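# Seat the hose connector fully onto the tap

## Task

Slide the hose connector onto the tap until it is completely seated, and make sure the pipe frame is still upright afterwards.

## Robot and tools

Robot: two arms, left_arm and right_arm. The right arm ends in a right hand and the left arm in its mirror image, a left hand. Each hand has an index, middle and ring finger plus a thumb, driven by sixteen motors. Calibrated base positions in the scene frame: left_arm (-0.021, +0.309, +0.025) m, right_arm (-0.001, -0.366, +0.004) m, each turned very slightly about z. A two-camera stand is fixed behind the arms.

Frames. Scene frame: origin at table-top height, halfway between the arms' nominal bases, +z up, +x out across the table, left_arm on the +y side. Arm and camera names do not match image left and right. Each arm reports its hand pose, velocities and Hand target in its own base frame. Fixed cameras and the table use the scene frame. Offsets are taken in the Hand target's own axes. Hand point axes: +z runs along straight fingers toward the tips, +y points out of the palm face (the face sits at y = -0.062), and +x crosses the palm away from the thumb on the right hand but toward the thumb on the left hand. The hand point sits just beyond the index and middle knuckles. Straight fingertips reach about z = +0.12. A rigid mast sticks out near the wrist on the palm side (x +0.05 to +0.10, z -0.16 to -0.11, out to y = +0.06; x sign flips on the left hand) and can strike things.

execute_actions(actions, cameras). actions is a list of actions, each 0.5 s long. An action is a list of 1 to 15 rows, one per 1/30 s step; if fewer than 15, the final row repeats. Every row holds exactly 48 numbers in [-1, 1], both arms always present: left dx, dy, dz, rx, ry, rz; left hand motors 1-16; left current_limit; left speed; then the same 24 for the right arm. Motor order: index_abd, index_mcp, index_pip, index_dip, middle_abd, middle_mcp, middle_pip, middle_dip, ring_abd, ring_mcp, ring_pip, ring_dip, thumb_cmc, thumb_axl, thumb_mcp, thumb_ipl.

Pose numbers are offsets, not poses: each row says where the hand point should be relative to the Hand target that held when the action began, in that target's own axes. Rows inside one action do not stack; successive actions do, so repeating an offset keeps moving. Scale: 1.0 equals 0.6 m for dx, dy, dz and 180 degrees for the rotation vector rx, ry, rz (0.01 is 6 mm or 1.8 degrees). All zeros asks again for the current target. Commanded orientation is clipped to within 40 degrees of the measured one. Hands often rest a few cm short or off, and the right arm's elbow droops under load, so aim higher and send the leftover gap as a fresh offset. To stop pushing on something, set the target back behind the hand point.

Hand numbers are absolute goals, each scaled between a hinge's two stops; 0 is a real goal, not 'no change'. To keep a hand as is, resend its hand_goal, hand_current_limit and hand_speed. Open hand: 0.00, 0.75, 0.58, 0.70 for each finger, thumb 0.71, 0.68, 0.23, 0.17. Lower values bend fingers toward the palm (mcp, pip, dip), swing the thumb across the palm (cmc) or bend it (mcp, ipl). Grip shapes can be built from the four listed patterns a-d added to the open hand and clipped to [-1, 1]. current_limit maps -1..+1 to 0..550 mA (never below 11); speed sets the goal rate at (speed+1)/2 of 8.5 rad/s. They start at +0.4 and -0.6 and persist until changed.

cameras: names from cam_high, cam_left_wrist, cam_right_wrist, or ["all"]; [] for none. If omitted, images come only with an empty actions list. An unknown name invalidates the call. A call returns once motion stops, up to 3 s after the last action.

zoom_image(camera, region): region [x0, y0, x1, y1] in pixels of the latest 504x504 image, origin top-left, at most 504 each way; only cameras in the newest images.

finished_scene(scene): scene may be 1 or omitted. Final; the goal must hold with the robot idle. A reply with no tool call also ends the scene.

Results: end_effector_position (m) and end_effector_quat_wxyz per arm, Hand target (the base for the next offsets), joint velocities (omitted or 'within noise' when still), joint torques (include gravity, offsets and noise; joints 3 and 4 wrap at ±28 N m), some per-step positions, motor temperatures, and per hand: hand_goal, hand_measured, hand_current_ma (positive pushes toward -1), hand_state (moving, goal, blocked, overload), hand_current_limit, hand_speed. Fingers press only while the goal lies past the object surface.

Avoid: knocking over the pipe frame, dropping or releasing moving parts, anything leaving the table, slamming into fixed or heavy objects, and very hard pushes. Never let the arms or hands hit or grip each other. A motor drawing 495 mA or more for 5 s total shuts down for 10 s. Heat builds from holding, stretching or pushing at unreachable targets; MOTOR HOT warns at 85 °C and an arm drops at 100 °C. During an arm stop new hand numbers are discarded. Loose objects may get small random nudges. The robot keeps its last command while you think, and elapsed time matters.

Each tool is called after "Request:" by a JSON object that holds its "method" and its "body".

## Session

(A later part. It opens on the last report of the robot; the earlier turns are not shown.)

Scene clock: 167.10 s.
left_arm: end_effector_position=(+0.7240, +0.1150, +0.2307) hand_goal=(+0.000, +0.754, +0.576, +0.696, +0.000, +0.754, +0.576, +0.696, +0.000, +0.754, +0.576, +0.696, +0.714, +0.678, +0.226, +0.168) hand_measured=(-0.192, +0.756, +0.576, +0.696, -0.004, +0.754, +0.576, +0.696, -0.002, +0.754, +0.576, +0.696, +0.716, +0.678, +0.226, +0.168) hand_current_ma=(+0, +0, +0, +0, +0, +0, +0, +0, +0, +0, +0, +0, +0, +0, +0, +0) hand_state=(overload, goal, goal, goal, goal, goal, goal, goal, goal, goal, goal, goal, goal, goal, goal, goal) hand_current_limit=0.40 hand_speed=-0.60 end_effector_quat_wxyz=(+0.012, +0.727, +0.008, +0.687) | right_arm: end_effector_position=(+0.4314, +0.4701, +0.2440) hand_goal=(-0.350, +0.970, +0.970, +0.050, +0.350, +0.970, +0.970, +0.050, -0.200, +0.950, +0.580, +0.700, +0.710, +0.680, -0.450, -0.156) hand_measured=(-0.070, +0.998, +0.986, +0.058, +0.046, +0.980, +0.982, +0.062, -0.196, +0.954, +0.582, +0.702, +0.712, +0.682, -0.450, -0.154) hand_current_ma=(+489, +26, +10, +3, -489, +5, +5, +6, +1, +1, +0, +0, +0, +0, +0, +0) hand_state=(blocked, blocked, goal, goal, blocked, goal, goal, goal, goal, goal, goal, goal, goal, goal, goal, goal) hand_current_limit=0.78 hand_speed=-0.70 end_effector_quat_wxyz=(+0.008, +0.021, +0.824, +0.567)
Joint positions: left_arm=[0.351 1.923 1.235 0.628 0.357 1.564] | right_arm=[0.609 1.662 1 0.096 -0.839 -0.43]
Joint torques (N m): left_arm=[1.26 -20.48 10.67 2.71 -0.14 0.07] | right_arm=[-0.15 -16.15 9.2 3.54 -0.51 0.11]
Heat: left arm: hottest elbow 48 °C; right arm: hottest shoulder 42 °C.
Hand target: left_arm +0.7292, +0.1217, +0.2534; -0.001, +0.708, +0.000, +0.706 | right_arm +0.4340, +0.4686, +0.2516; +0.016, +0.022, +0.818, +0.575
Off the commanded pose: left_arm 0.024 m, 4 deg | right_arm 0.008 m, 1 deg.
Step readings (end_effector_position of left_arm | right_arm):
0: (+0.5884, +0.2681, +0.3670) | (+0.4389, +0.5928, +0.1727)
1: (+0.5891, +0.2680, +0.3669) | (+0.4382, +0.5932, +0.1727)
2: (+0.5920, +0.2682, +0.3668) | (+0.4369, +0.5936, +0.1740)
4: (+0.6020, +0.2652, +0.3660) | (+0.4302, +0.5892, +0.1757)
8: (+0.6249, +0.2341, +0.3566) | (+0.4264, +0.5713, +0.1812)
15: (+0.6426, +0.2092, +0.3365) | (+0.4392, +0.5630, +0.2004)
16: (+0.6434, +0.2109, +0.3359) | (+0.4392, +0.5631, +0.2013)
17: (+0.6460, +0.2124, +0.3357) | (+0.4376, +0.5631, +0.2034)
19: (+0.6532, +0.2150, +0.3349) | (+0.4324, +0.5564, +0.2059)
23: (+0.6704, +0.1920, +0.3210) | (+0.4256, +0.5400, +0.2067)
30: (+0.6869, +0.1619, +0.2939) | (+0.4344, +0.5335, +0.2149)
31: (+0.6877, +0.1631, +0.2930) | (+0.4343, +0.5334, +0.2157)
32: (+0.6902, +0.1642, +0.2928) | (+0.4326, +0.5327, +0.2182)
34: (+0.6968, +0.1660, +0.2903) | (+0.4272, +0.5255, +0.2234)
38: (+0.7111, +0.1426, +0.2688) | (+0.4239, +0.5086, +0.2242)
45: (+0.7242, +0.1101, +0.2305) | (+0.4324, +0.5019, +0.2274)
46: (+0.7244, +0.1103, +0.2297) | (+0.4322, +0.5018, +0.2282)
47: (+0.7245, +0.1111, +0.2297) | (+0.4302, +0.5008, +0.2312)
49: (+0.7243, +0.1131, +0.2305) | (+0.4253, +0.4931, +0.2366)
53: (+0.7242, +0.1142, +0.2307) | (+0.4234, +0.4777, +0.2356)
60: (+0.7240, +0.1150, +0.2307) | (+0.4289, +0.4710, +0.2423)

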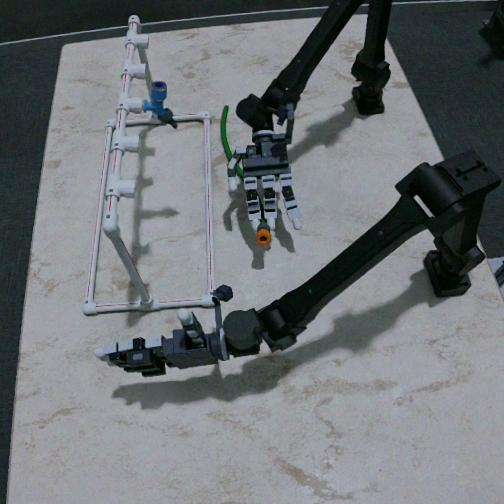

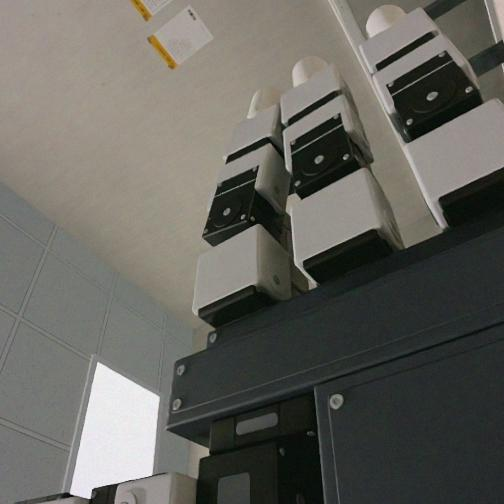

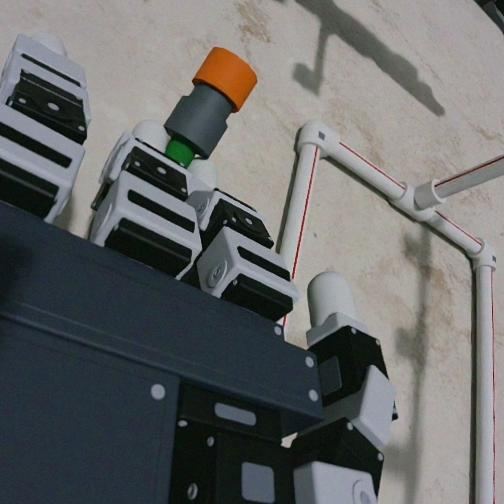

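Request:
{"method": "execute_actions", "body": {"actions": [[[0,0,0,0,0,0, 0,0.754,0.576,0.696,0,0.754,0.576,0.696,0,0.754,0.576,0.696,0.714,0.678,0.226,0.168,0.4,-0.6, -0.0626,-0.0087,-0.0856,0,0,0, -0.35,0.97,0.97,0.05,0.35,0.97,0.97,0.05,-0.2,0.95,0.58,0.70,0.71,0.68,-0.45,-0.157,0.78,-0.7]],[[0,0,0,0,0,0, 0,0.754,0.576,0.696,0,0.754,0.576,0.696,0,0.754,0.576,0.696,0.714,0.678,0.226,0.168,0.4,-0.6, -0.0626,-0.0087,-0.0856,-0.0332,-0.0609,0.0786, -0.35,0.97,0.97,0.05,0.35,0.97,0.97,0.05,-0.2,0.95,0.58,0.70,0.71,0.68,-0.45,-0.157,0.78,-0.7]]], "cameras": ["cam_high", "cam_right_wrist"]}}

Request:
{"method": "zoom_image", "body": {"camera": "cam_right_wrist", "region": [50, 0, 350, 300]}}

Scene clock: 174.57 s.
left_arm: end_effector_position=(+0.7240, +0.1150, +0.2307) hand_goal=(+0.000, +0.754, +0.576, +0.696, +0.000, +0.754, +0.576, +0.696, +0.000, +0.754, +0.576, +0.696, +0.714, +0.678, +0.226, +0.168) hand_measured=(-0.192, +0.756, +0.576, +0.696, -0.004, +0.754, +0.576, +0.696, -0.002, +0.754, +0.576, +0.696, +0.716, +0.678, +0.226, +0.168) hand_current_ma=(+0, +0, +0, +0, +0, +0, +0, +0, +0, +0, +0, +0, +0, +0, +0, +0) hand_state=(overload, goal, goal, goal, goal, goal, goal, goal, goal, goal, goal, goal, goal, goal, goal, goal) hand_current_limit=0.40 hand_speed=-0.60 end_effector_quat_wxyz=(+0.012, +0.727, +0.008, +0.687) | right_arm: end_effector_position=(+0.5052, +0.3631, +0.2677) hand_goal=(-0.350, +0.970, +0.970, +0.050, +0.350, +0.970, +0.970, +0.050, -0.200, +0.950, +0.580, +0.700, +0.710, +0.680, -0.450, -0.156) hand_measured=(-0.070, +0.998, +0.988, +0.058, +0.046, +0.988, +0.982, +0.064, -0.198, +0.956, +0.582, +0.702, +0.712, +0.682, -0.450, -0.154) hand_current_ma=(+490, +25, +10, +3, -489, +13, +6, +7, +0, +2, +0, +0, +0, +0, +0, +0) hand_state=(blocked, blocked, goal, goal, blocked, goal, goal, goal, goal, goal, goal, goal, goal, goal, goal, goal) hand_current_limit=0.78 hand_speed=-0.70 end_effector_quat_wxyz=(+0.019, +0.177, +0.780, +0.600)
Joint positions: left_arm=[0.351 1.923 1.235 0.628 0.357 1.564] | right_arm=[0.426 1.584 0.914 0.238 -0.842 -0.14]
Joint torques (N m): left_arm=[1.26 -20.48 10.69 2.73 -0.14 0.08] | right_arm=[0.38 -15.15 9.21 3.55 -0.3 0.1]
Heat: left arm: hottest elbow 47 °C; right arm: hottest shoulder 42 °C.
Hand target: left_arm +0.7292, +0.1217, +0.2534; -0.001, +0.708, +0.000, +0.706 | right_arm +0.5035, +0.3647, +0.2765; +0.024, +0.176, +0.773, +0.610
Off the commanded pose: left_arm 0.024 m, 4 deg | right_arm 0.009 m, 1 deg.
Step readings (end_effector_position of left_arm | right_arm):
0: (+0.7240, +0.1150, +0.2307) | (+0.4315, +0.4701, +0.2440)
1: (+0.7240, +0.1150, +0.2307) | (+0.4315, +0.4698, +0.2441)
2: (+0.7240, +0.1150, +0.2307) | (+0.4333, +0.4660, +0.2453)
4: (+0.7240, +0.1150, +0.2307) | (+0.4340, +0.4589, +0.2466)
8: (+0.7240, +0.1150, +0.2307) | (+0.4554, +0.4305, +0.2429)
15: (+0.7240, +0.1150, +0.2307) | (+0.4700, +0.4095, +0.2387)
16: (+0.7240, +0.1150, +0.2307) | (+0.4700, +0.4094, +0.2387)
17: (+0.7240, +0.1150, +0.2307) | (+0.4725, +0.4081, +0.2388)
19: (+0.7240, +0.1150, +0.2307) | (+0.4772, +0.4025, +0.2422)
23: (+0.7240, +0.1150, +0.2307) | (+0.4883, +0.3809, +0.2576)
30: (+0.7240, +0.1150, +0.2307) | (+0.5023, +0.3662, +0.2708)
Images, in order (width x height): cam_high 504x504, cam_right_wrist 504x504.

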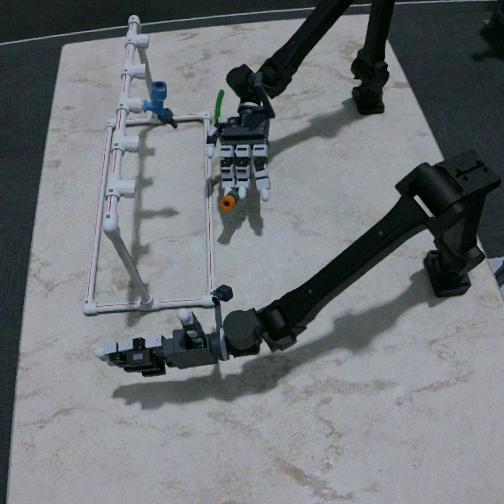

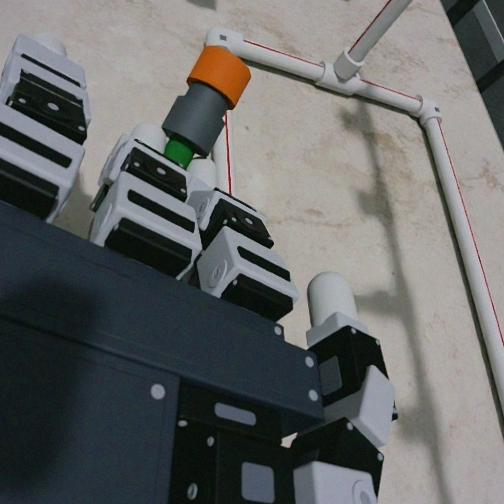

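Scaled by 1.680 from the camera's 504x504 image, which has a finer 720x720 frame.

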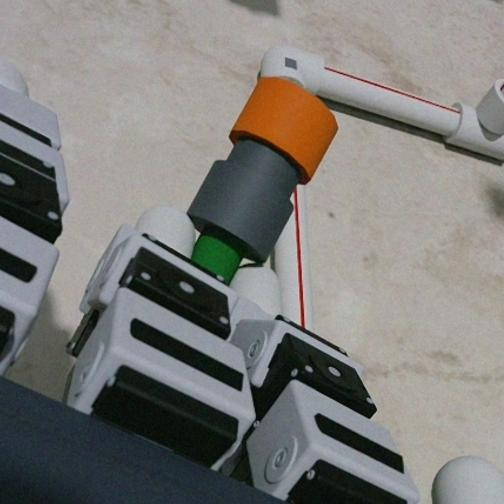

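Request:
{"method": "execute_actions", "body": {"actions": [[[0,0,0,0,0,0, 0,0.754,0.576,0.696,0,0.754,0.576,0.696,0,0.754,0.576,0.696,0.714,0.678,0.226,0.168,0.4,-0.6, -0.0759,0.0159,-0.0706,-0.0332,-0.0609,0.0786, -0.35,0.97,0.97,0.05,0.35,0.97,0.97,0.05,-0.2,0.95,0.58,0.70,0.71,0.68,-0.45,-0.157,0.78,-0.7]],[[0,0,0,0,0,0, 0,0.754,0.576,0.696,0,0.754,0.576,0.696,0,0.754,0.576,0.696,0.714,0.678,0.226,0.168,0.4,-0.6, -0.0795,0.042,-0.0522,0,0,0, -0.35,0.97,0.97,0.05,0.35,0.97,0.97,0.05,-0.2,0.95,0.58,0.70,0.71,0.68,-0.45,-0.157,0.78,-0.7]]], "cameras": ["cam_high", "cam_right_wrist"]}}

Request:
{"method": "zoom_image", "body": {"camera": "cam_right_wrist", "region": [50, 0, 350, 300]}}

Request:
{"method": "zoom_image", "body": {"camera": "cam_high", "region": [120, 60, 240, 180]}}

Scene clock: 177.40 s.
left_arm: end_effector_position=(+0.7240, +0.1150, +0.2307) hand_goal=(+0.000, +0.754, +0.576, +0.696, +0.000, +0.754, +0.576, +0.696, +0.000, +0.754, +0.576, +0.696, +0.714, +0.678, +0.226, +0.168) hand_measured=(-0.192, +0.756, +0.576, +0.696, -0.004, +0.754, +0.576, +0.696, -0.002, +0.754, +0.576, +0.696, +0.716, +0.678, +0.226, +0.168) hand_current_ma=(+0, +0, +0, +0, +0, +0, +0, +0, +0, +0, +0, +0, +0, +0, +0, +0) hand_state=(overload, goal, goal, goal, goal, goal, goal, goal, goal, goal, goal, goal, goal, goal, goal, goal) hand_current_limit=0.40 hand_speed=-0.60 end_effector_quat_wxyz=(+0.012, +0.727, +0.008, +0.687) | right_arm: end_effector_position=(+0.5625, +0.2543, +0.2714) hand_goal=(-0.350, +0.970, +0.970, +0.050, +0.350, +0.970, +0.970, +0.050, -0.200, +0.950, +0.580, +0.700, +0.710, +0.680, -0.450, -0.156) hand_measured=(-0.072, +0.972, +0.982, +0.054, +0.046, +0.998, +0.984, +0.066, -0.198, +0.956, +0.582, +0.702, +0.712, +0.682, -0.450, -0.154) hand_current_ma=(+490, +0, +5, +1, -489, +26, +8, +10, +0, +2, +0, +0, +0, +0, +0, +0) hand_state=(blocked, goal, goal, goal, blocked, blocked, goal, goal, goal, goal, goal, goal, goal, goal, goal, goal) hand_current_limit=0.78 hand_speed=-0.70 end_effector_quat_wxyz=(+0.022, +0.342, +0.710, +0.615)
Joint positions: left_arm=[0.351 1.923 1.235 0.628 0.357 1.564] | right_arm=[0.266 1.534 0.858 0.325 -0.789 0.159]
Joint torques (N m): left_arm=[1.26 -20.48 10.69 2.73 -0.14 0.07] | right_arm=[1.2 -14.15 13.64 2.21 -0.44 0.01]
Heat: left arm: hottest elbow 46 °C; right arm: hottest shoulder 41 °C.
Hand target: left_arm +0.7292, +0.1217, +0.2534; -0.001, +0.708, +0.000, +0.706 | right_arm +0.5719, +0.2624, +0.3002; +0.031, +0.325, +0.707, +0.628
Off the commanded pose: left_arm 0.024 m, 4 deg | right_arm 0.031 m, 3 deg.
Step readings (end_effector_position of left_arm | right_arm):
0: (+0.7240, +0.1150, +0.2307) | (+0.5052, +0.3631, +0.2677)
1: (+0.7240, +0.1150, +0.2307) | (+0.5060, +0.3626, +0.2672)
2: (+0.7240, +0.1150, +0.2307) | (+0.5097, +0.3597, +0.2663)
4: (+0.7240, +0.1150, +0.2307) | (+0.5161, +0.3510, +0.2647)
8: (+0.7240, +0.1150, +0.2307) | (+0.5272, +0.3280, +0.2678)
15: (+0.7240, +0.1150, +0.2307) | (+0.5377, +0.3163, +0.2765)
16: (+0.7240, +0.1150, +0.2307) | (+0.5380, +0.3159, +0.2765)
17: (+0.7240, +0.1150, +0.2307) | (+0.5385, +0.3133, +0.2769)
19: (+0.7240, +0.1150, +0.2307) | (+0.5381, +0.3084, +0.2777)
23: (+0.7240, +0.1150, +0.2307) | (+0.5532, +0.2760, +0.2750)
30: (+0.7240, +0.1150, +0.2307) | (+0.5630, +0.2536, +0.2720)
Images, in order (width x height): cam_high 504x504, cam_right_wrist 504x504.

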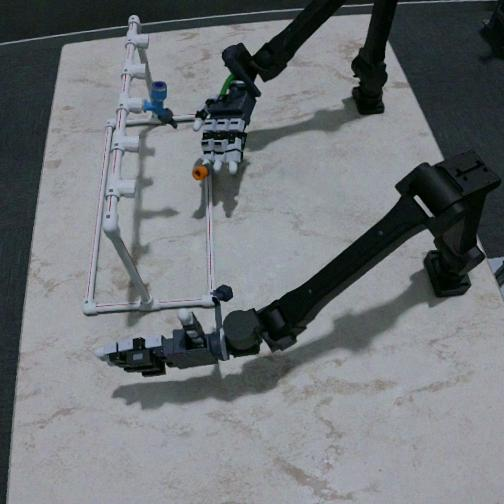

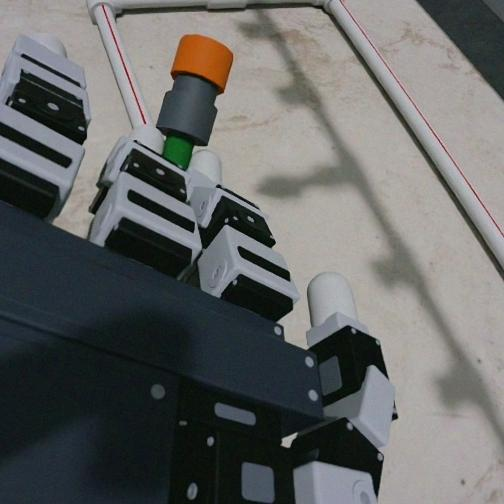

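Scaled by 1.680 from the camera's 504x504 image, which has a finer 720x720 frame.

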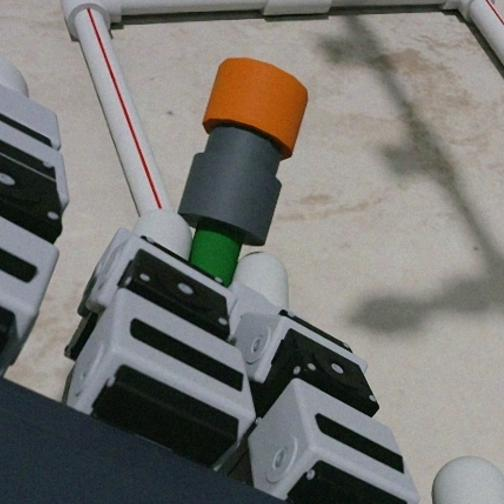

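Scaled by 4.200 from the camera's 504x504 image, which has a finer 720x720 frame.

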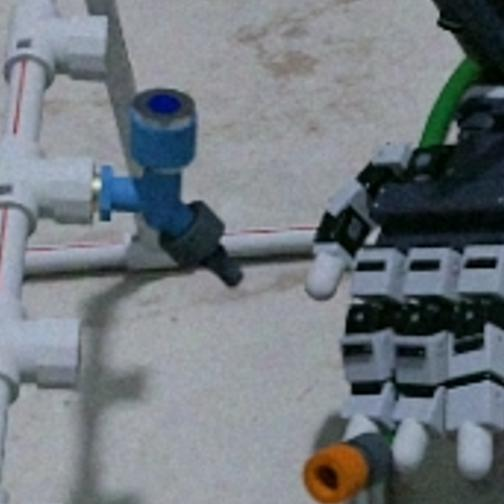

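Request:
{"method": "zoom_image", "body": {"camera": "cam_high", "region": [180, 30, 300, 200]}}

Scaled by 2.965 from the camera's 504x504 image, which has a finer 720x720 frame.

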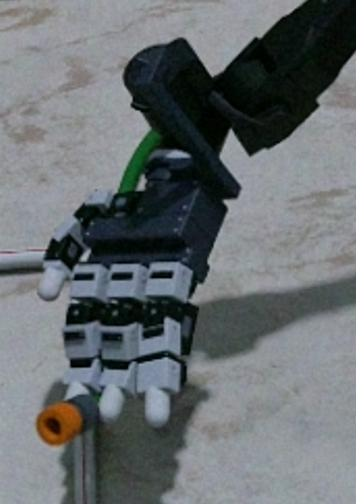

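Request:
{"method": "execute_actions", "body": {"actions": [[[0,0,0,0,0,0, 0,0.754,0.576,0.696,0,0.754,0.576,0.696,0,0.754,0.576,0.696,0.714,0.678,0.226,0.168,0.4,-0.6, 0.0682,-0.0328,0.0164,0.1089,-0.0986,0.0631, -0.35,0.97,0.97,0.05,0.35,0.97,0.97,0.05,-0.2,0.95,0.58,0.70,0.71,0.68,-0.45,-0.157,0.78,-0.7]],[[0,0,0,0,0,0, 0,0.754,0.576,0.696,0,0.754,0.576,0.696,0,0.754,0.576,0.696,0.714,0.678,0.226,0.168,0.4,-0.6, 0.0647,-0.0419,0.0085,0.1089,-0.0986,0.0631, -0.35,0.97,0.97,0.05,0.35,0.97,0.97,0.05,-0.2,0.95,0.58,0.70,0.71,0.68,-0.45,-0.157,0.78,-0.7]],[[0,0,0,0,0,0, 0,0.754,0.576,0.696,0,0.754,0.576,0.696,0,0.754,0.576,0.696,0.714,0.678,0.226,0.168,0.4,-0.6, 0,0,0,0.1089,-0.0986,0.0631, -0.35,0.97,0.97,0.05,0.35,0.97,0.97,0.05,-0.2,0.95,0.58,0.70,0.71,0.68,-0.45,-0.157,0.78,-0.7]]], "cameras": ["cam_high", "cam_right_wrist"]}}

Request:
{"method": "zoom_image", "body": {"camera": "cam_high", "region": [160, 80, 320, 240]}}

Scene clock: 191.30 s.
left_arm: end_effector_position=(+0.7240, +0.1150, +0.2307) hand_goal=(+0.000, +0.754, +0.576, +0.696, +0.000, +0.754, +0.576, +0.696, +0.000, +0.754, +0.576, +0.696, +0.714, +0.678, +0.226, +0.168) hand_measured=(-0.192, +0.756, +0.576, +0.696, -0.004, +0.754, +0.576, +0.696, -0.002, +0.754, +0.576, +0.696, +0.716, +0.678, +0.226, +0.168) hand_current_ma=(+0, +0, +0, +0, +0, +0, +0, +0, +0, +0, +0, +0, +0, +0, +0, +0) hand_state=(overload, goal, goal, goal, goal, goal, goal, goal, goal, goal, goal, goal, goal, goal, goal, goal) hand_current_limit=0.40 hand_speed=-0.60 end_effector_quat_wxyz=(+0.012, +0.727, +0.008, +0.687) | right_arm: end_effector_position=(+0.4911, +0.3129, +0.2800) hand_goal=(-0.350, +0.970, +0.970, +0.050, +0.350, +0.970, +0.970, +0.050, -0.200, +0.950, +0.580, +0.700, +0.710, +0.680, -0.450, -0.156) hand_measured=(-0.200, +0.876, +0.910, +0.036, +0.078, +0.998, +0.998, +0.070, -0.198, +0.948, +0.582, +0.702, +0.712, +0.682, -0.450, -0.154) hand_current_ma=(+330, -206, -88, -8, -489, +27, +24, +13, +0, +0, +0, +0, +0, +0, +0, +0) hand_state=(blocked, blocked, blocked, goal, blocked, blocked, blocked, goal, goal, goal, goal, goal, goal, goal, goal, goal) hand_current_limit=0.78 hand_speed=-0.70 end_effector_quat_wxyz=(+0.002, +0.701, +0.713, -0.004)
Joint positions: left_arm=[0.351 1.923 1.235 0.628 0.357 1.564] | right_arm=[0.691 1.725 1.812 -1.666 0.004 0.674]
Joint torques (N m): left_arm=[1.32 -20.48 10.67 2.71 -0.14 0.07] | right_arm=[0.03 -15.97 14.02 0.24 -0.03 0.19]
Heat: left arm: hottest elbow 45 °C; right arm: hottest elbow 43 °C.
Hand target: left_arm +0.7292, +0.1217, +0.2534; -0.001, +0.708, +0.000, +0.706 | right_arm +0.4999, +0.3202, +0.2902; -0.001, +0.707, +0.707, +0.000
Off the commanded pose: left_arm 0.024 m, 4 deg | right_arm 0.016 m, 1 deg.
Step readings (end_effector_position of left_arm | right_arm):
0: (+0.7240, +0.1150, +0.2307) | (+0.5625, +0.2543, +0.2714)
1: (+0.7240, +0.1150, +0.2307) | (+0.5634, +0.2538, +0.2699)
2: (+0.7240, +0.1150, +0.2307) | (+0.5660, +0.2522, +0.2649)
4: (+0.7240, +0.1150, +0.2307) | (+0.5641, +0.2507, +0.2528)
8: (+0.7240, +0.1150, +0.2307) | (+0.5304, +0.2704, +0.2543)
15: (+0.7240, +0.1150, +0.2307) | (+0.5165, +0.2903, +0.2722)
16: (+0.7240, +0.1150, +0.2307) | (+0.5185, +0.2881, +0.2730)
17: (+0.7240, +0.1150, +0.2307) | (+0.5197, +0.2844, +0.2704)
19: (+0.7240, +0.1150, +0.2307) | (+0.5164, +0.2774, +0.2640)
23: (+0.7240, +0.1150, +0.2307) | (+0.4888, +0.2976, +0.2665)
30: (+0.7240, +0.1150, +0.2307) | (+0.4836, +0.3224, +0.2823)
31: (+0.7240, +0.1150, +0.2307) | (+0.4849, +0.3206, +0.2814)
32: (+0.7240, +0.1150, +0.2307) | (+0.4856, +0.3155, +0.2792)
34: (+0.7240, +0.1150, +0.2307) | (+0.4861, +0.3086, +0.2771)
38: (+0.7240, +0.1150, +0.2307) | (+0.4938, +0.3105, +0.2798)
45: (+0.7240, +0.1150, +0.2307) | (+0.4928, +0.3161, +0.2747)
Images, in order (width x height): cam_high 504x504, cam_right_wrist 504x504.

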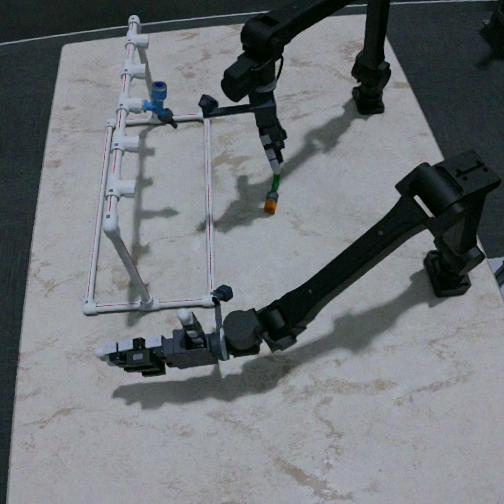

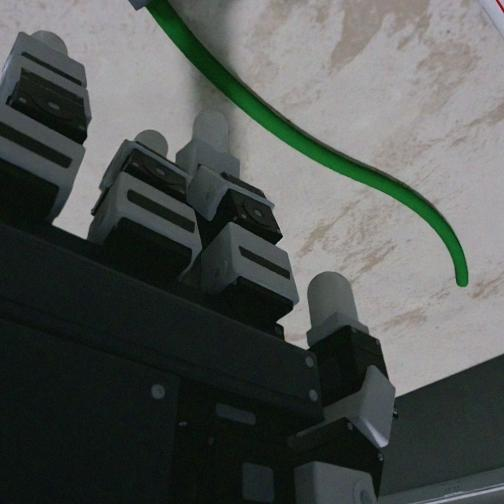

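Scaled by 3.150 from the camera's 504x504 image, which has a finer 720x720 frame.

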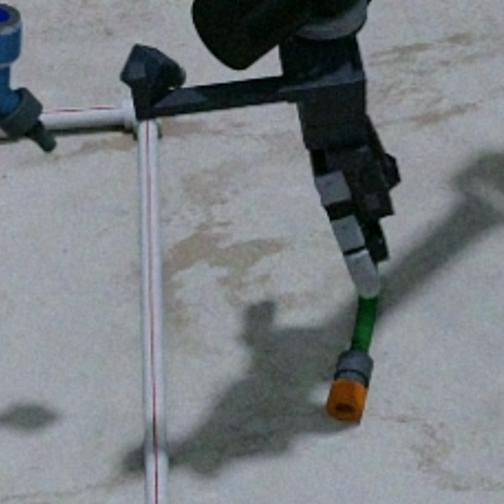

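Request:
{"method": "execute_actions", "body": {"actions": [[[0,0,0,0,0,0, 0,0.754,0.576,0.696,0,0.754,0.576,0.696,0,0.754,0.576,0.696,0.714,0.678,0.226,0.168,0.4,-0.6, 0.1117,-0.0492,0.0583,0,0,-0.1917, 0.06,0.97,0.97,0.05,-0.06,0.97,0.97,0.05,-0.2,0.95,0.58,0.70,0.71,0.68,-0.45,-0.157,0.4,-0.5]],[[0,0,0,0,0,0, 0,0.754,0.576,0.696,0,0.754,0.576,0.696,0,0.754,0.576,0.696,0.714,0.678,0.226,0.168,0.4,-0.6, 0.1198,0.0227,0.0583,0,0,-0.1917, 0.06,0.97,0.97,0.05,-0.06,0.97,0.97,0.05,-0.2,0.95,0.58,0.70,0.71,0.68,-0.45,-0.157,0.4,-0.5]]], "cameras": ["cam_high", "cam_right_wrist"]}}

Request:
{"method": "zoom_image", "body": {"camera": "cam_high", "region": [200, 100, 320, 220]}}

Request:
{"method": "zoom_image", "body": {"camera": "cam_right_wrist", "region": [0, 0, 300, 300]}}

Scene clock: 196.90 s.
left_arm: end_effector_position=(+0.7240, +0.1150, +0.2307) hand_goal=(+0.000, +0.754, +0.576, +0.696, +0.000, +0.754, +0.576, +0.696, +0.000, +0.754, +0.576, +0.696, +0.714, +0.678, +0.226, +0.168) hand_measured=(-0.192, +0.756, +0.576, +0.696, -0.004, +0.754, +0.576, +0.696, -0.002, +0.754, +0.576, +0.696, +0.716, +0.678, +0.226, +0.168) hand_current_ma=(+0, +0, +0, +0, +0, +0, +0, +0, +0, +0, +0, +0, +0, +0, +0, +0) hand_state=(overload, goal, goal, goal, goal, goal, goal, goal, goal, goal, goal, goal, goal, goal, goal, goal) hand_current_limit=0.40 hand_speed=-0.60 end_effector_quat_wxyz=(+0.012, +0.727, +0.008, +0.687) | right_arm: end_effector_position=(+0.4313, +0.4490, +0.2273) hand_goal=(+0.060, +0.970, +0.970, +0.050, -0.060, +0.970, +0.970, +0.050, -0.200, +0.950, +0.580, +0.700, +0.710, +0.680, -0.450, -0.156) hand_measured=(+0.058, +0.960, +0.964, +0.048, -0.058, +0.968, +0.970, +0.052, -0.198, +0.948, +0.582, +0.702, +0.712, +0.682, -0.450, -0.154) hand_current_ma=(+0, -4, -2, +0, +0, -1, +0, +0, +0, +0, +0, +0, +0, +0, +0, +0) hand_state=(goal, goal, goal, goal, goal, goal, goal, goal, goal, goal, goal, goal, goal, goal, goal, goal) hand_current_limit=0.40 hand_speed=-0.50 end_effector_quat_wxyz=(+0.001, +0.188, +0.982, -0.002)
Joint positions: left_arm=[0.351 1.923 1.235 0.628 0.357 1.564] | right_arm=[0.787 1.745 1.702 -1.53 0.003 -0.406]
Joint torques (N m): left_arm=[1.26 -20.48 10.69 2.71 -0.13 0.07] | right_arm=[-0.62 -15.33 11.06 1.25 -0.03 -0.11]
Heat: left arm: hottest elbow 45 °C; right arm: hottest elbow 43 °C.
Hand target: left_arm +0.7292, +0.1217, +0.2534; -0.001, +0.708, +0.000, +0.706 | right_arm +0.4407, +0.4543, +0.2203; -0.001, +0.182, +0.983, +0.000
Off the commanded pose: left_arm 0.024 m, 4 deg | right_arm 0.013 m, 1 deg.
Step readings (end_effector_position of left_arm | right_arm):
0: (+0.7240, +0.1150, +0.2307) | (+0.4910, +0.3129, +0.2800)
1: (+0.7240, +0.1150, +0.2307) | (+0.4910, +0.3135, +0.2800)
2: (+0.7240, +0.1150, +0.2307) | (+0.4900, +0.3181, +0.2800)
4: (+0.7240, +0.1150, +0.2307) | (+0.4882, +0.3299, +0.2772)
8: (+0.7240, +0.1150, +0.2307) | (+0.4728, +0.3584, +0.2592)
15: (+0.7240, +0.1150, +0.2307) | (+0.4639, +0.3833, +0.2523)
16: (+0.7240, +0.1150, +0.2307) | (+0.4640, +0.3852, +0.2521)
17: (+0.7240, +0.1150, +0.2307) | (+0.4636, +0.3888, +0.2514)
19: (+0.7240, +0.1150, +0.2307) | (+0.4604, +0.4001, +0.2480)
23: (+0.7240, +0.1150, +0.2307) | (+0.4469, +0.4213, +0.2378)
30: (+0.7240, +0.1150, +0.2307) | (+0.4364, +0.4431, +0.2322)
Images, in order (width x height): cam_high 504x504, cam_right_wrist 504x504.

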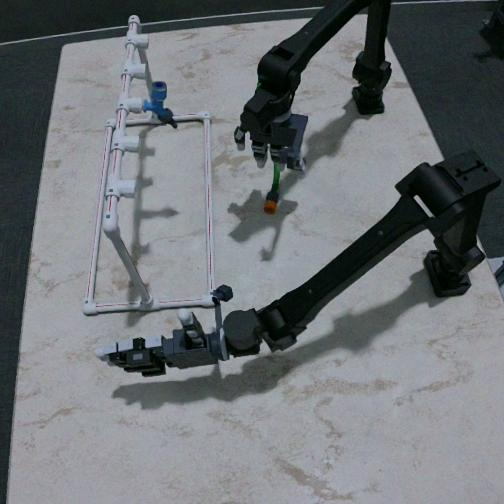

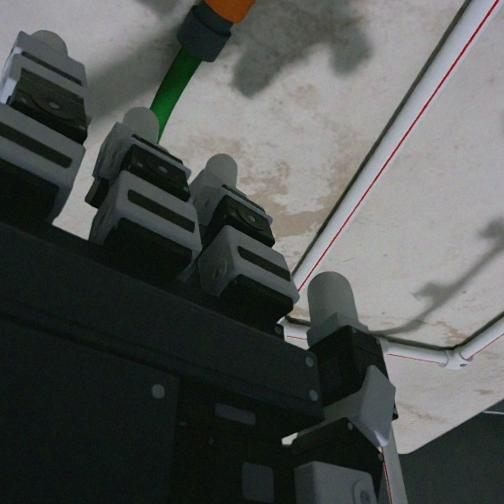

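Scaled by 4.200 from the camera's 504x504 image, which has a finer 720x720 frame.

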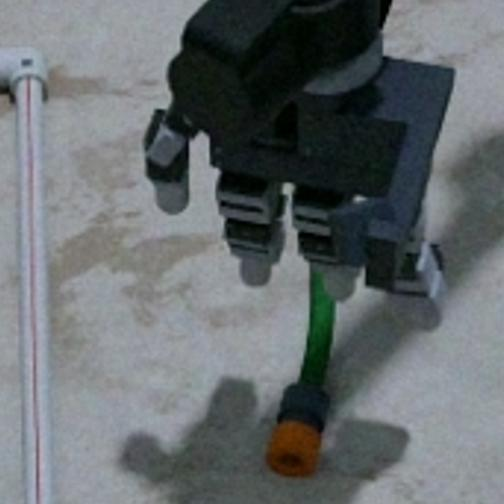

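Scaled by 1.680 from the camera's 504x504 image, which has a finer 720x720 frame.

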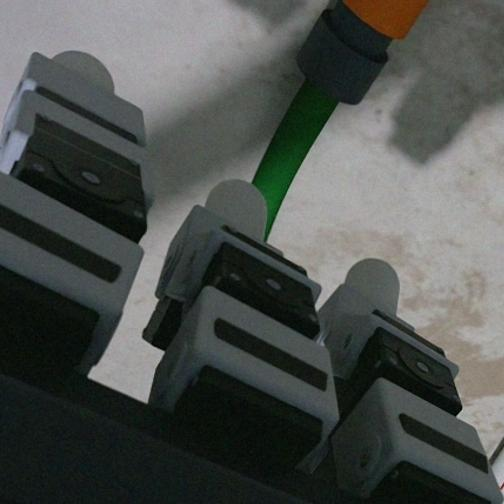

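Request:
{"method": "execute_actions", "body": {"actions": [[[0,0,0,0,0,0, 0,0.754,0.576,0.696,0,0.754,0.576,0.696,0,0.754,0.576,0.696,0.714,0.678,0.226,0.168,0.4,-0.6, 0.0078,-0.0105,0.108,0,0,0, 0.06,0.97,0.97,0.05,-0.06,0.97,0.97,0.05,-0.2,0.95,0.58,0.70,0.71,0.68,-0.45,-0.157,0.4,-0.5]]], "cameras": ["cam_high", "cam_right_wrist"]}}

Request:
{"method": "zoom_image", "body": {"camera": "cam_high", "region": [200, 110, 320, 230]}}

Request:
{"method": "zoom_image", "body": {"camera": "cam_right_wrist", "region": [0, 0, 300, 300]}}

Scene clock: 198.77 s.
left_arm: end_effector_position=(+0.7240, +0.1150, +0.2307) hand_goal=(+0.000, +0.754, +0.576, +0.696, +0.000, +0.754, +0.576, +0.696, +0.000, +0.754, +0.576, +0.696, +0.714, +0.678, +0.226, +0.168) hand_measured=(-0.192, +0.756, +0.576, +0.696, -0.004, +0.754, +0.576, +0.696, -0.002, +0.754, +0.576, +0.696, +0.716, +0.678, +0.226, +0.168) hand_current_ma=(+0, +0, +0, +0, +0, +0, +0, +0, +0, +0, +0, +0, +0, +0, +0, +0) hand_state=(overload, goal, goal, goal, goal, goal, goal, goal, goal, goal, goal, goal, goal, goal, goal, goal) hand_current_limit=0.40 hand_speed=-0.60 end_effector_quat_wxyz=(+0.012, +0.727, +0.008, +0.687) | right_arm: end_effector_position=(+0.4291, +0.4474, +0.1594) hand_goal=(+0.060, +0.970, +0.970, +0.050, -0.060, +0.970, +0.970, +0.050, -0.200, +0.950, +0.580, +0.700, +0.710, +0.680, -0.450, -0.156) hand_measured=(+0.058, +0.962, +0.964, +0.048, -0.058, +0.966, +0.970, +0.052, -0.198, +0.946, +0.582, +0.702, +0.712, +0.682, -0.450, -0.154) hand_current_ma=(+0, -3, -1, +0, +0, -1, +0, +0, +0, -1, +0, +0, +0, +0, +0, +0) hand_state=(goal, goal, goal, goal, goal, goal, goal, goal, goal, goal, goal, goal, goal, goal, goal, goal) hand_current_limit=0.40 hand_speed=-0.50 end_effector_quat_wxyz=(-0.001, +0.187, +0.982, -0.003)
Joint positions: left_arm=[0.351 1.923 1.235 0.628 0.357 1.564] | right_arm=[0.787 1.764 1.549 -1.362 0.002 -0.409]
Joint torques (N m): left_arm=[1.32 -20.48 10.67 2.71 -0.14 0.08] | right_arm=[-0.44 -16.09 9.96 1.22 -0.03 -0.12]
Heat: left arm: hottest elbow 45 °C; right arm: hottest elbow 43 °C.
Hand target: left_arm +0.7292, +0.1217, +0.2534; -0.001, +0.708, +0.000, +0.706 | right_arm +0.4340, +0.4501, +0.1556; -0.001, +0.182, +0.983, +0.000
Off the commanded pose: left_arm 0.024 m, 4 deg | right_arm 0.007 m, 1 deg.
Step readings (end_effector_position of left_arm | right_arm):
0: (+0.7240, +0.1150, +0.2307) | (+0.4313, +0.4490, +0.2273)
1: (+0.7240, +0.1150, +0.2307) | (+0.4315, +0.4492, +0.2271)
2: (+0.7240, +0.1150, +0.2307) | (+0.4327, +0.4505, +0.2248)
4: (+0.7240, +0.1150, +0.2307) | (+0.4347, +0.4525, +0.2141)
8: (+0.7240, +0.1150, +0.2307) | (+0.4276, +0.4458, +0.1753)
15: (+0.7240, +0.1150, +0.2307) | (+0.4284, +0.4467, +0.1590)
Images, in order (width x height): cam_high 504x504, cam_right_wrist 504x504.

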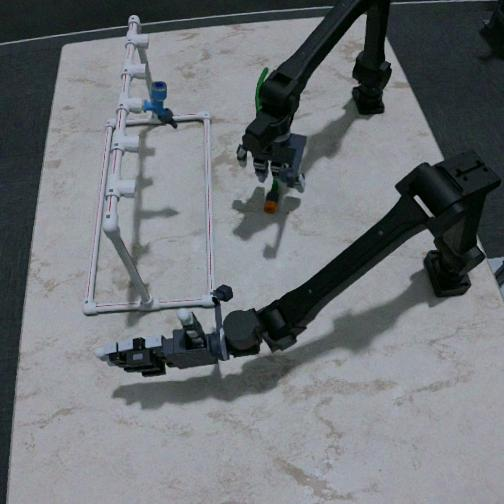

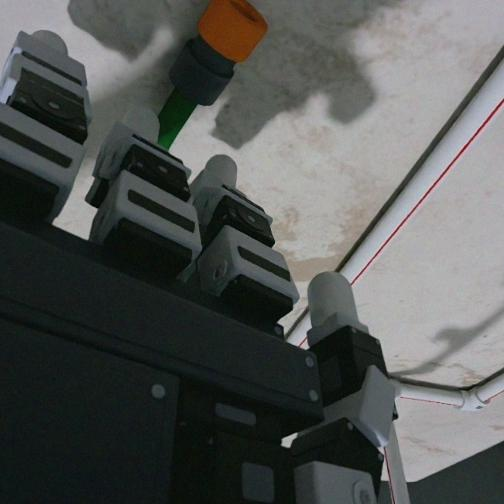

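Scaled by 4.200 from the camera's 504x504 image, which has a finer 720x720 frame.

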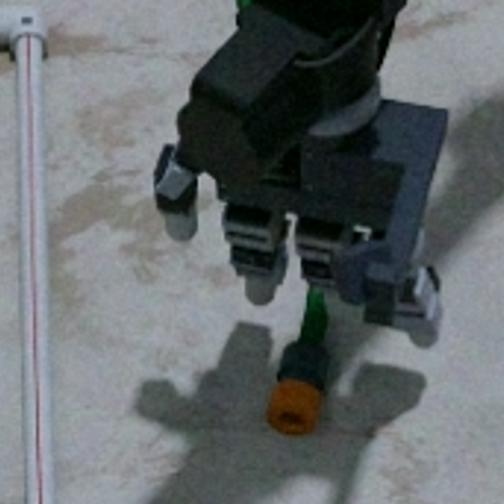

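Scaled by 1.680 from the camera's 504x504 image, which has a finer 720x720 frame.

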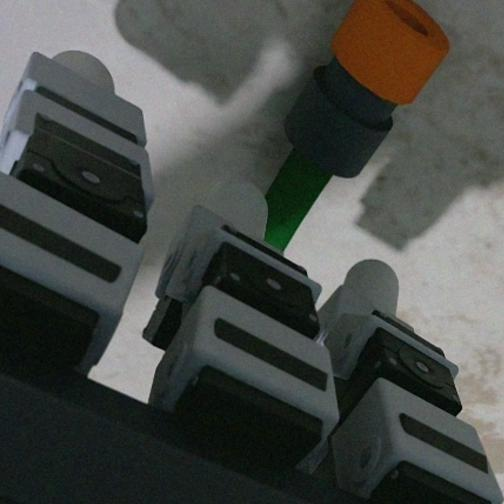

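Request:
{"method": "execute_actions", "body": {"actions": [[[0,0,0,0,0,0, 0,0.754,0.576,0.696,0,0.754,0.576,0.696,0,0.754,0.576,0.696,0.714,0.678,0.226,0.168,0.4,-0.6, 0.0183,0,0.045,0,0,0, 0.06,0.97,0.97,0.05,-0.06,0.97,0.97,0.05,-0.2,0.95,0.58,0.70,0.71,0.68,-0.45,-0.157,0.4,-0.5]]], "cameras": ["cam_high", "cam_right_wrist"]}}

Request:
{"method": "zoom_image", "body": {"camera": "cam_high", "region": [200, 110, 320, 230]}}

Request:
{"method": "zoom_image", "body": {"camera": "cam_right_wrist", "region": [0, 0, 300, 300]}}

Scene clock: 200.83 s.
left_arm: end_effector_position=(+0.7240, +0.1150, +0.2307) hand_goal=(+0.000, +0.754, +0.576, +0.696, +0.000, +0.754, +0.576, +0.696, +0.000, +0.754, +0.576, +0.696, +0.714, +0.678, +0.226, +0.168) hand_measured=(-0.192, +0.756, +0.576, +0.696, -0.004, +0.754, +0.576, +0.696, -0.002, +0.754, +0.576, +0.696, +0.716, +0.678, +0.226, +0.168) hand_current_ma=(+0, +0, +0, +0, +0, +0, +0, +0, +0, +0, +0, +0, +0, +0, +0, +0) hand_state=(overload, goal, goal, goal, goal, goal, goal, goal, goal, goal, goal, goal, goal, goal, goal, goal) hand_current_limit=0.40 hand_speed=-0.60 end_effector_quat_wxyz=(+0.012, +0.727, +0.008, +0.687) | right_arm: end_effector_position=(+0.4253, +0.4480, +0.1391) hand_goal=(+0.060, +0.970, +0.970, +0.050, -0.060, +0.970, +0.970, +0.050, -0.200, +0.950, +0.580, +0.700, +0.710, +0.680, -0.450, -0.156) hand_measured=(+0.058, +0.962, +0.964, +0.048, -0.058, +0.966, +0.970, +0.052, -0.198, +0.946, +0.582, +0.702, +0.712, +0.682, -0.450, -0.154) hand_current_ma=(+0, -3, -1, +0, +0, -1, +0, +0, +0, -1, +0, +0, +0, +0, +0, +0) hand_state=(goal, goal, goal, goal, goal, goal, goal, goal, goal, goal, goal, goal, goal, goal, goal, goal) hand_current_limit=0.40 hand_speed=-0.50 end_effector_quat_wxyz=(+0.002, +0.184, +0.983, +0.002)
Joint positions: left_arm=[0.351 1.923 1.235 0.628 0.357 1.564] | right_arm=[0.792 1.764 1.492 -1.292 0.002 -0.409]
Joint torques (N m): left_arm=[1.26 -20.48 10.67 2.73 -0.14 0.07] | right_arm=[0.62 -16.21 9.16 1.32 -0.03 0.08]
Heat: left arm: hottest elbow 45 °C; right arm: hottest elbow 42 °C.
Hand target: left_arm +0.7292, +0.1217, +0.2534; -0.001, +0.708, +0.000, +0.706 | right_arm +0.4238, +0.4539, +0.1287; -0.001, +0.183, +0.983, +0.000
Off the commanded pose: left_arm 0.024 m, 4 deg | right_arm 0.012 m, 0 deg.
Step readings (end_effector_position of left_arm | right_arm):
0: (+0.7240, +0.1150, +0.2307) | (+0.4291, +0.4474, +0.1594)
1: (+0.7240, +0.1150, +0.2307) | (+0.4293, +0.4476, +0.1595)
2: (+0.7240, +0.1150, +0.2307) | (+0.4298, +0.4482, +0.1588)
4: (+0.7240, +0.1150, +0.2307) | (+0.4311, +0.4494, +0.1550)
8: (+0.7240, +0.1150, +0.2307) | (+0.4263, +0.4472, +0.1422)
15: (+0.7240, +0.1150, +0.2307) | (+0.4251, +0.4478, +0.1390)
Images, in order (width x height): cam_high 504x504, cam_right_wrist 504x504.

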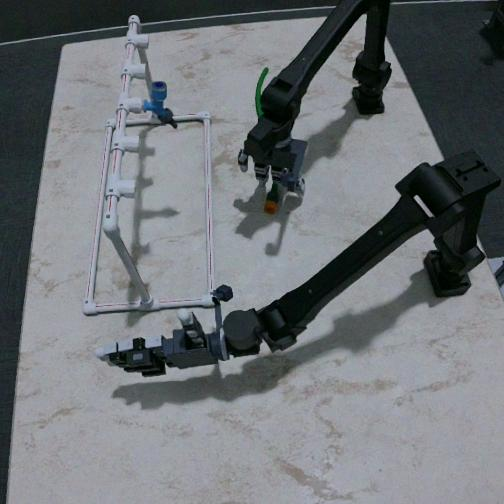

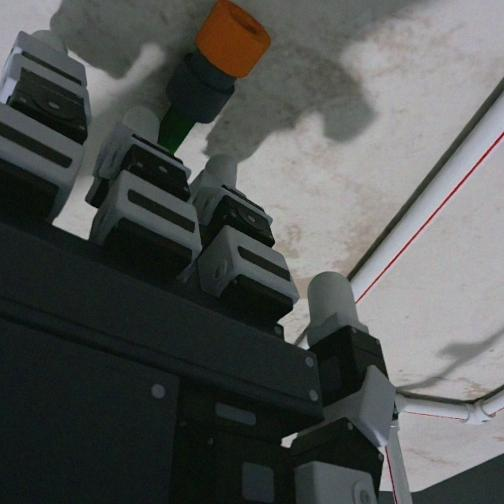

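Scaled by 4.200 from the camera's 504x504 image, which has a finer 720x720 frame.

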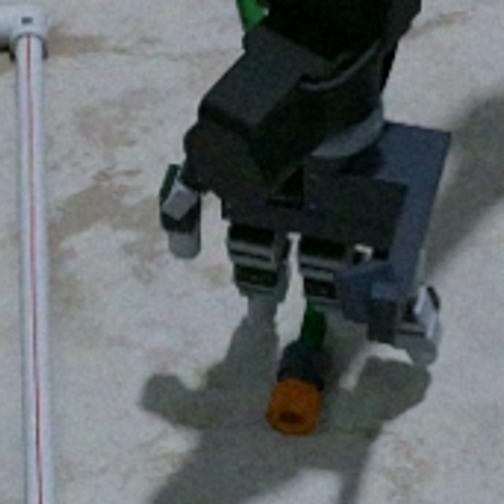

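Scaled by 1.680 from the camera's 504x504 image, which has a finer 720x720 frame.

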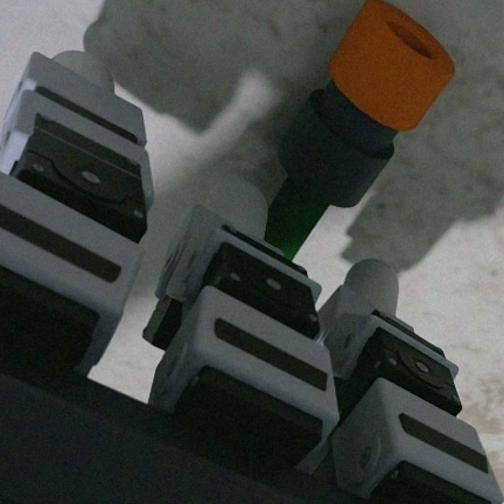

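Request:
{"method": "execute_actions", "body": {"actions": []}}

Scene clock: 202.87 s.
left_arm: end_effector_position=(+0.7240, +0.1150, +0.2307) hand_goal=(+0.000, +0.754, +0.576, +0.696, +0.000, +0.754, +0.576, +0.696, +0.000, +0.754, +0.576, +0.696, +0.714, +0.678, +0.226, +0.168) hand_measured=(-0.192, +0.756, +0.576, +0.696, -0.004, +0.754, +0.576, +0.696, -0.002, +0.754, +0.576, +0.696, +0.716, +0.678, +0.226, +0.168) hand_current_ma=(+0, +0, +0, +0, +0, +0, +0, +0, +0, +0, +0, +0, +0, +0, +0, +0) hand_state=(overload, goal, goal, goal, goal, goal, goal, goal, goal, goal, goal, goal, goal, goal, goal, goal) hand_current_limit=0.40 hand_speed=-0.60 end_effector_quat_wxyz=(+0.012, +0.727, +0.008, +0.687) | right_arm: end_effector_position=(+0.4253, +0.4480, +0.1391) hand_goal=(+0.060, +0.970, +0.970, +0.050, -0.060, +0.970, +0.970, +0.050, -0.200, +0.950, +0.580, +0.700, +0.710, +0.680, -0.450, -0.156) hand_measured=(+0.058, +0.962, +0.964, +0.048, -0.058, +0.966, +0.970, +0.052, -0.198, +0.946, +0.582, +0.702, +0.712, +0.682, -0.450, -0.154) hand_current_ma=(+0, -3, -1, +0, +0, -1, +0, +0, +0, -1, +0, +0, +0, +0, +0, +0) hand_state=(goal, goal, goal, goal, goal, goal, goal, goal, goal, goal, goal, goal, goal, goal, goal, goal) hand_current_limit=0.40 hand_speed=-0.50 end_effector_quat_wxyz=(+0.002, +0.184, +0.983, +0.002)
Joint positions: left_arm=[0.351 1.923 1.235 0.628 0.357 1.564] | right_arm=[0.792 1.764 1.492 -1.292 0.002 -0.409]
Joint velocities: within noise
Joint torques (N m): left_arm=[1.26 -20.48 10.69 2.71 -0.14 0.07] | right_arm=[0.5 -15.85 9.36 1.28 -0.04 0.08]
Motor temperatures (°C): left_arm=[38 38 45 37 28 32] | right_arm=[36 41 42 33 34 30]
Heat: left arm: hottest elbow 45 °C; right arm: hottest elbow 42 °C.
Hand target: left_arm +0.7292, +0.1217, +0.2534; -0.001, +0.708, +0.000, +0.706 | right_arm +0.4238, +0.4539, +0.1287; -0.001, +0.183, +0.983, +0.000
Off the commanded pose: left_arm 0.024 m, 4 deg | right_arm 0.012 m, 0 deg.

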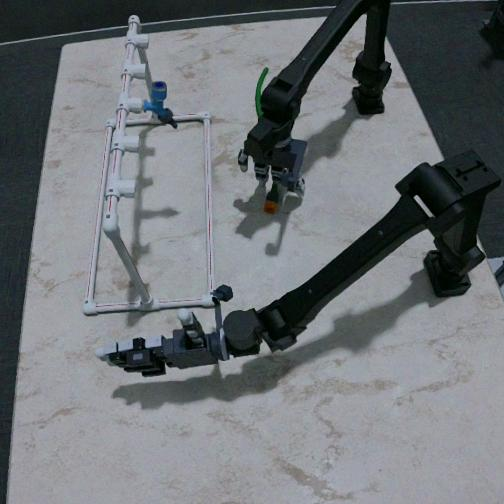

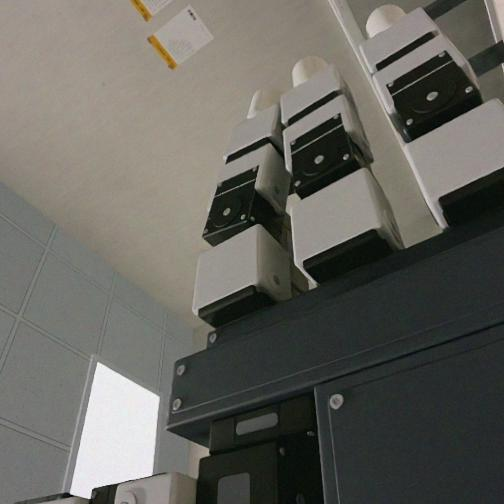

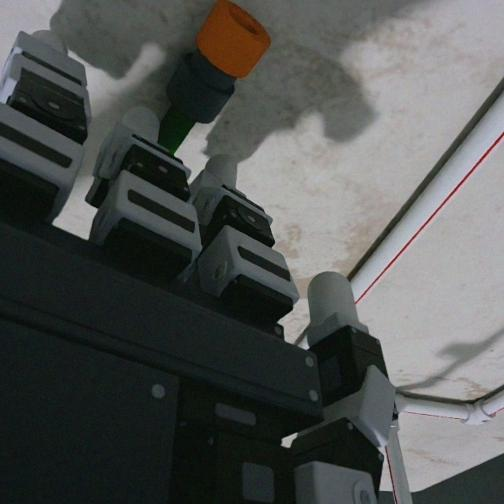

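Request:
{"method": "execute_actions", "body": {"actions": [[[0,0,0,0,0,0,0,0.754,0.576,0.696,0,0.754,0.576,0.696,0,0.754,0.576,0.696,0.714,0.678,0.226,0.168,0.4,-0.6,0,0,0.012,0,0,0,0.06,0.97,0.97,0.05,-0.06,0.97,0.97,0.05,-0.2,0.95,0.58,0.7,0.71,0.68,-0.45,-0.156,0.4,-0.5],[0,0,0,0,0,0,0,0.754,0.576,0.696,0,0.754,0.576,0.696,0,0.754,0.576,0.696,0.714,0.678,0.226,0.168,0.4,-0.6,0,0,0.02,0,0,0,0.06,0.97,0.97,0.05,-0.06,0.97,0.97,0.05,-0.2,0.95,0.58,0.7,0.71,0.68,-0.45,-0.156,0.4,-0.5]]], "cameras": ["cam_right_wrist"]}}

Scene clock: 204.20 s.
left_arm: end_effector_position=(+0.7240, +0.1150, +0.2307) hand_goal=(+0.000, +0.754, +0.576, +0.696, +0.000, +0.754, +0.576, +0.696, +0.000, +0.754, +0.576, +0.696, +0.714, +0.678, +0.226, +0.168) hand_measured=(-0.192, +0.756, +0.576, +0.696, -0.004, +0.754, +0.576, +0.696, -0.002, +0.754, +0.576, +0.696, +0.716, +0.678, +0.226, +0.168) hand_current_ma=(+0, +0, +0, +0, +0, +0, +0, +0, +0, +0, +0, +0, +0, +0, +0, +0) hand_state=(overload, goal, goal, goal, goal, goal, goal, goal, goal, goal, goal, goal, goal, goal, goal, goal) hand_current_limit=0.40 hand_speed=-0.60 end_effector_quat_wxyz=(+0.012, +0.727, +0.008, +0.687) | right_arm: end_effector_position=(+0.4261, +0.4488, +0.1328) hand_goal=(+0.060, +0.970, +0.970, +0.050, -0.060, +0.970, +0.970, +0.050, -0.200, +0.950, +0.580, +0.700, +0.710, +0.680, -0.450, -0.156) hand_measured=(+0.058, +0.962, +0.964, +0.048, -0.058, +0.966, +0.970, +0.052, -0.198, +0.946, +0.582, +0.702, +0.712, +0.682, -0.450, -0.154) hand_current_ma=(+0, -3, -1, +0, +0, -1, +0, +0, +0, -1, +0, +0, +0, +0, +0, +0) hand_state=(goal, goal, goal, goal, goal, goal, goal, goal, goal, goal, goal, goal, goal, goal, goal, goal) hand_current_limit=0.40 hand_speed=-0.50 end_effector_quat_wxyz=(+0.005, +0.184, +0.983, +0.006)
Joint positions: left_arm=[0.351 1.923 1.235 0.628 0.357 1.564] | right_arm=[0.792 1.766 1.475 -1.263 0.002 -0.409]
Joint torques (N m): left_arm=[1.26 -20.42 10.67 2.71 -0.14 0.07] | right_arm=[0.73 -15.03 9.05 1.29 -0.03 0.08]
Heat: left arm: hottest elbow 44 °C; right arm: hottest elbow 42 °C.
Hand target: left_arm +0.7292, +0.1217, +0.2534; -0.001, +0.708, +0.000, +0.706 | right_arm +0.4239, +0.4540, +0.1166; -0.001, +0.183, +0.983, +0.000
Off the commanded pose: left_arm 0.024 m, 4 deg | right_arm 0.017 m, 1 deg.
Step readings (end_effector_position of left_arm | right_arm):
0: (+0.7240, +0.1150, +0.2307) | (+0.4253, +0.4480, +0.1391)
1: (+0.7240, +0.1150, +0.2307) | (+0.4253, +0.4480, +0.1391)
2: (+0.7240, +0.1150, +0.2307) | (+0.4255, +0.4483, +0.1391)
4: (+0.7240, +0.1150, +0.2307) | (+0.4265, +0.4492, +0.1387)
8: (+0.7240, +0.1150, +0.2307) | (+0.4261, +0.4488, +0.1348)
15: (+0.7240, +0.1150, +0.2307) | (+0.4260, +0.4488, +0.1327)
Images, in order (width x height): cam_right_wrist 504x504.

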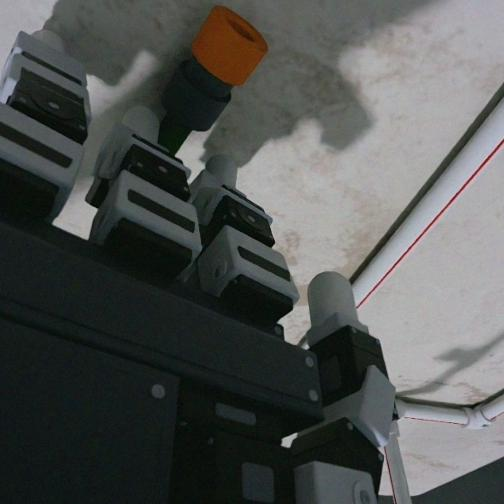

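Request:
{"method": "execute_actions", "body": {"actions": [[[0,0,0,0,0,0,0,0.754,0.576,0.696,0,0.754,0.576,0.696,0,0.754,0.576,0.696,0.714,0.678,0.226,0.168,0.4,-0.6,0,-0.004,0.006,0,0,0,0.06,0.97,0.97,0.05,-0.06,0.97,0.97,0.05,-0.2,0.95,0.58,0.7,0.71,0.68,-0.45,-0.156,0.4,-0.5],[0,0,0,0,0,0,0,0.754,0.576,0.696,0,0.754,0.576,0.696,0,0.754,0.576,0.696,0.714,0.678,0.226,0.168,0.4,-0.6,0,-0.004,0.012,0,0,0,0.06,0.97,0.97,0.05,-0.06,0.97,0.97,0.05,-0.2,0.95,0.58,0.7,0.71,0.68,-0.45,-0.156,0.4,-0.5]]], "cameras": ["cam_right_wrist"]}}

Scene clock: 205.27 s.
left_arm: end_effector_position=(+0.7240, +0.1150, +0.2307) hand_goal=(+0.000, +0.754, +0.576, +0.696, +0.000, +0.754, +0.576, +0.696, +0.000, +0.754, +0.576, +0.696, +0.714, +0.678, +0.226, +0.168) hand_measured=(-0.192, +0.756, +0.576, +0.696, -0.004, +0.754, +0.576, +0.696, -0.002, +0.754, +0.576, +0.696, +0.716, +0.678, +0.226, +0.168) hand_current_ma=(+0, +0, +0, +0, +0, +0, +0, +0, +0, +0, +0, +0, +0, +0, +0, +0) hand_state=(overload, goal, goal, goal, goal, goal, goal, goal, goal, goal, goal, goal, goal, goal, goal, goal) hand_current_limit=0.40 hand_speed=-0.60 end_effector_quat_wxyz=(+0.012, +0.727, +0.008, +0.687) | right_arm: end_effector_position=(+0.4246, +0.4473, +0.1250) hand_goal=(+0.060, +0.970, +0.970, +0.050, -0.060, +0.970, +0.970, +0.050, -0.200, +0.950, +0.580, +0.700, +0.710, +0.680, -0.450, -0.156) hand_measured=(+0.058, +0.962, +0.964, +0.048, -0.058, +0.966, +0.970, +0.052, -0.198, +0.946, +0.582, +0.702, +0.712, +0.682, -0.450, -0.154) hand_current_ma=(+0, -3, -1, +0, +0, -1, +0, +0, +0, -1, +0, +0, +0, +0, +0, +0) hand_state=(goal, goal, goal, goal, goal, goal, goal, goal, goal, goal, goal, goal, goal, goal, goal, goal) hand_current_limit=0.40 hand_speed=-0.50 end_effector_quat_wxyz=(+0.005, +0.184, +0.983, +0.006)
Joint positions: left_arm=[0.351 1.923 1.235 0.628 0.357 1.564] | right_arm=[0.792 1.767 1.455 -1.243 0.002 -0.409]
Joint torques (N m): left_arm=[1.26 -20.48 10.67 2.71 -0.14 0.07] | right_arm=[0.5 -15.15 9.03 1.31 -0.02 0.07]
Heat: left arm: hottest elbow 44 °C; right arm: hottest elbow 42 °C.
Hand target: left_arm +0.7292, +0.1217, +0.2534; -0.001, +0.708, +0.000, +0.706 | right_arm +0.4230, +0.4517, +0.1094; -0.001, +0.183, +0.983, +0.000
Off the commanded pose: left_arm 0.024 m, 4 deg | right_arm 0.016 m, 1 deg.
Step readings (end_effector_position of left_arm | right_arm):
0: (+0.7240, +0.1150, +0.2307) | (+0.4261, +0.4488, +0.1328)
1: (+0.7240, +0.1150, +0.2307) | (+0.4261, +0.4489, +0.1328)
2: (+0.7240, +0.1150, +0.2307) | (+0.4262, +0.4489, +0.1326)
4: (+0.7240, +0.1150, +0.2307) | (+0.4262, +0.4490, +0.1312)
8: (+0.7240, +0.1150, +0.2307) | (+0.4247, +0.4475, +0.1269)
15: (+0.7240, +0.1150, +0.2307) | (+0.4245, +0.4473, +0.1250)
Images, in order (width x height): cam_right_wrist 504x504.

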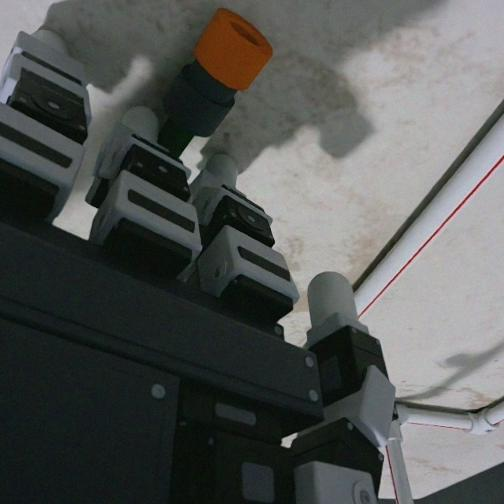

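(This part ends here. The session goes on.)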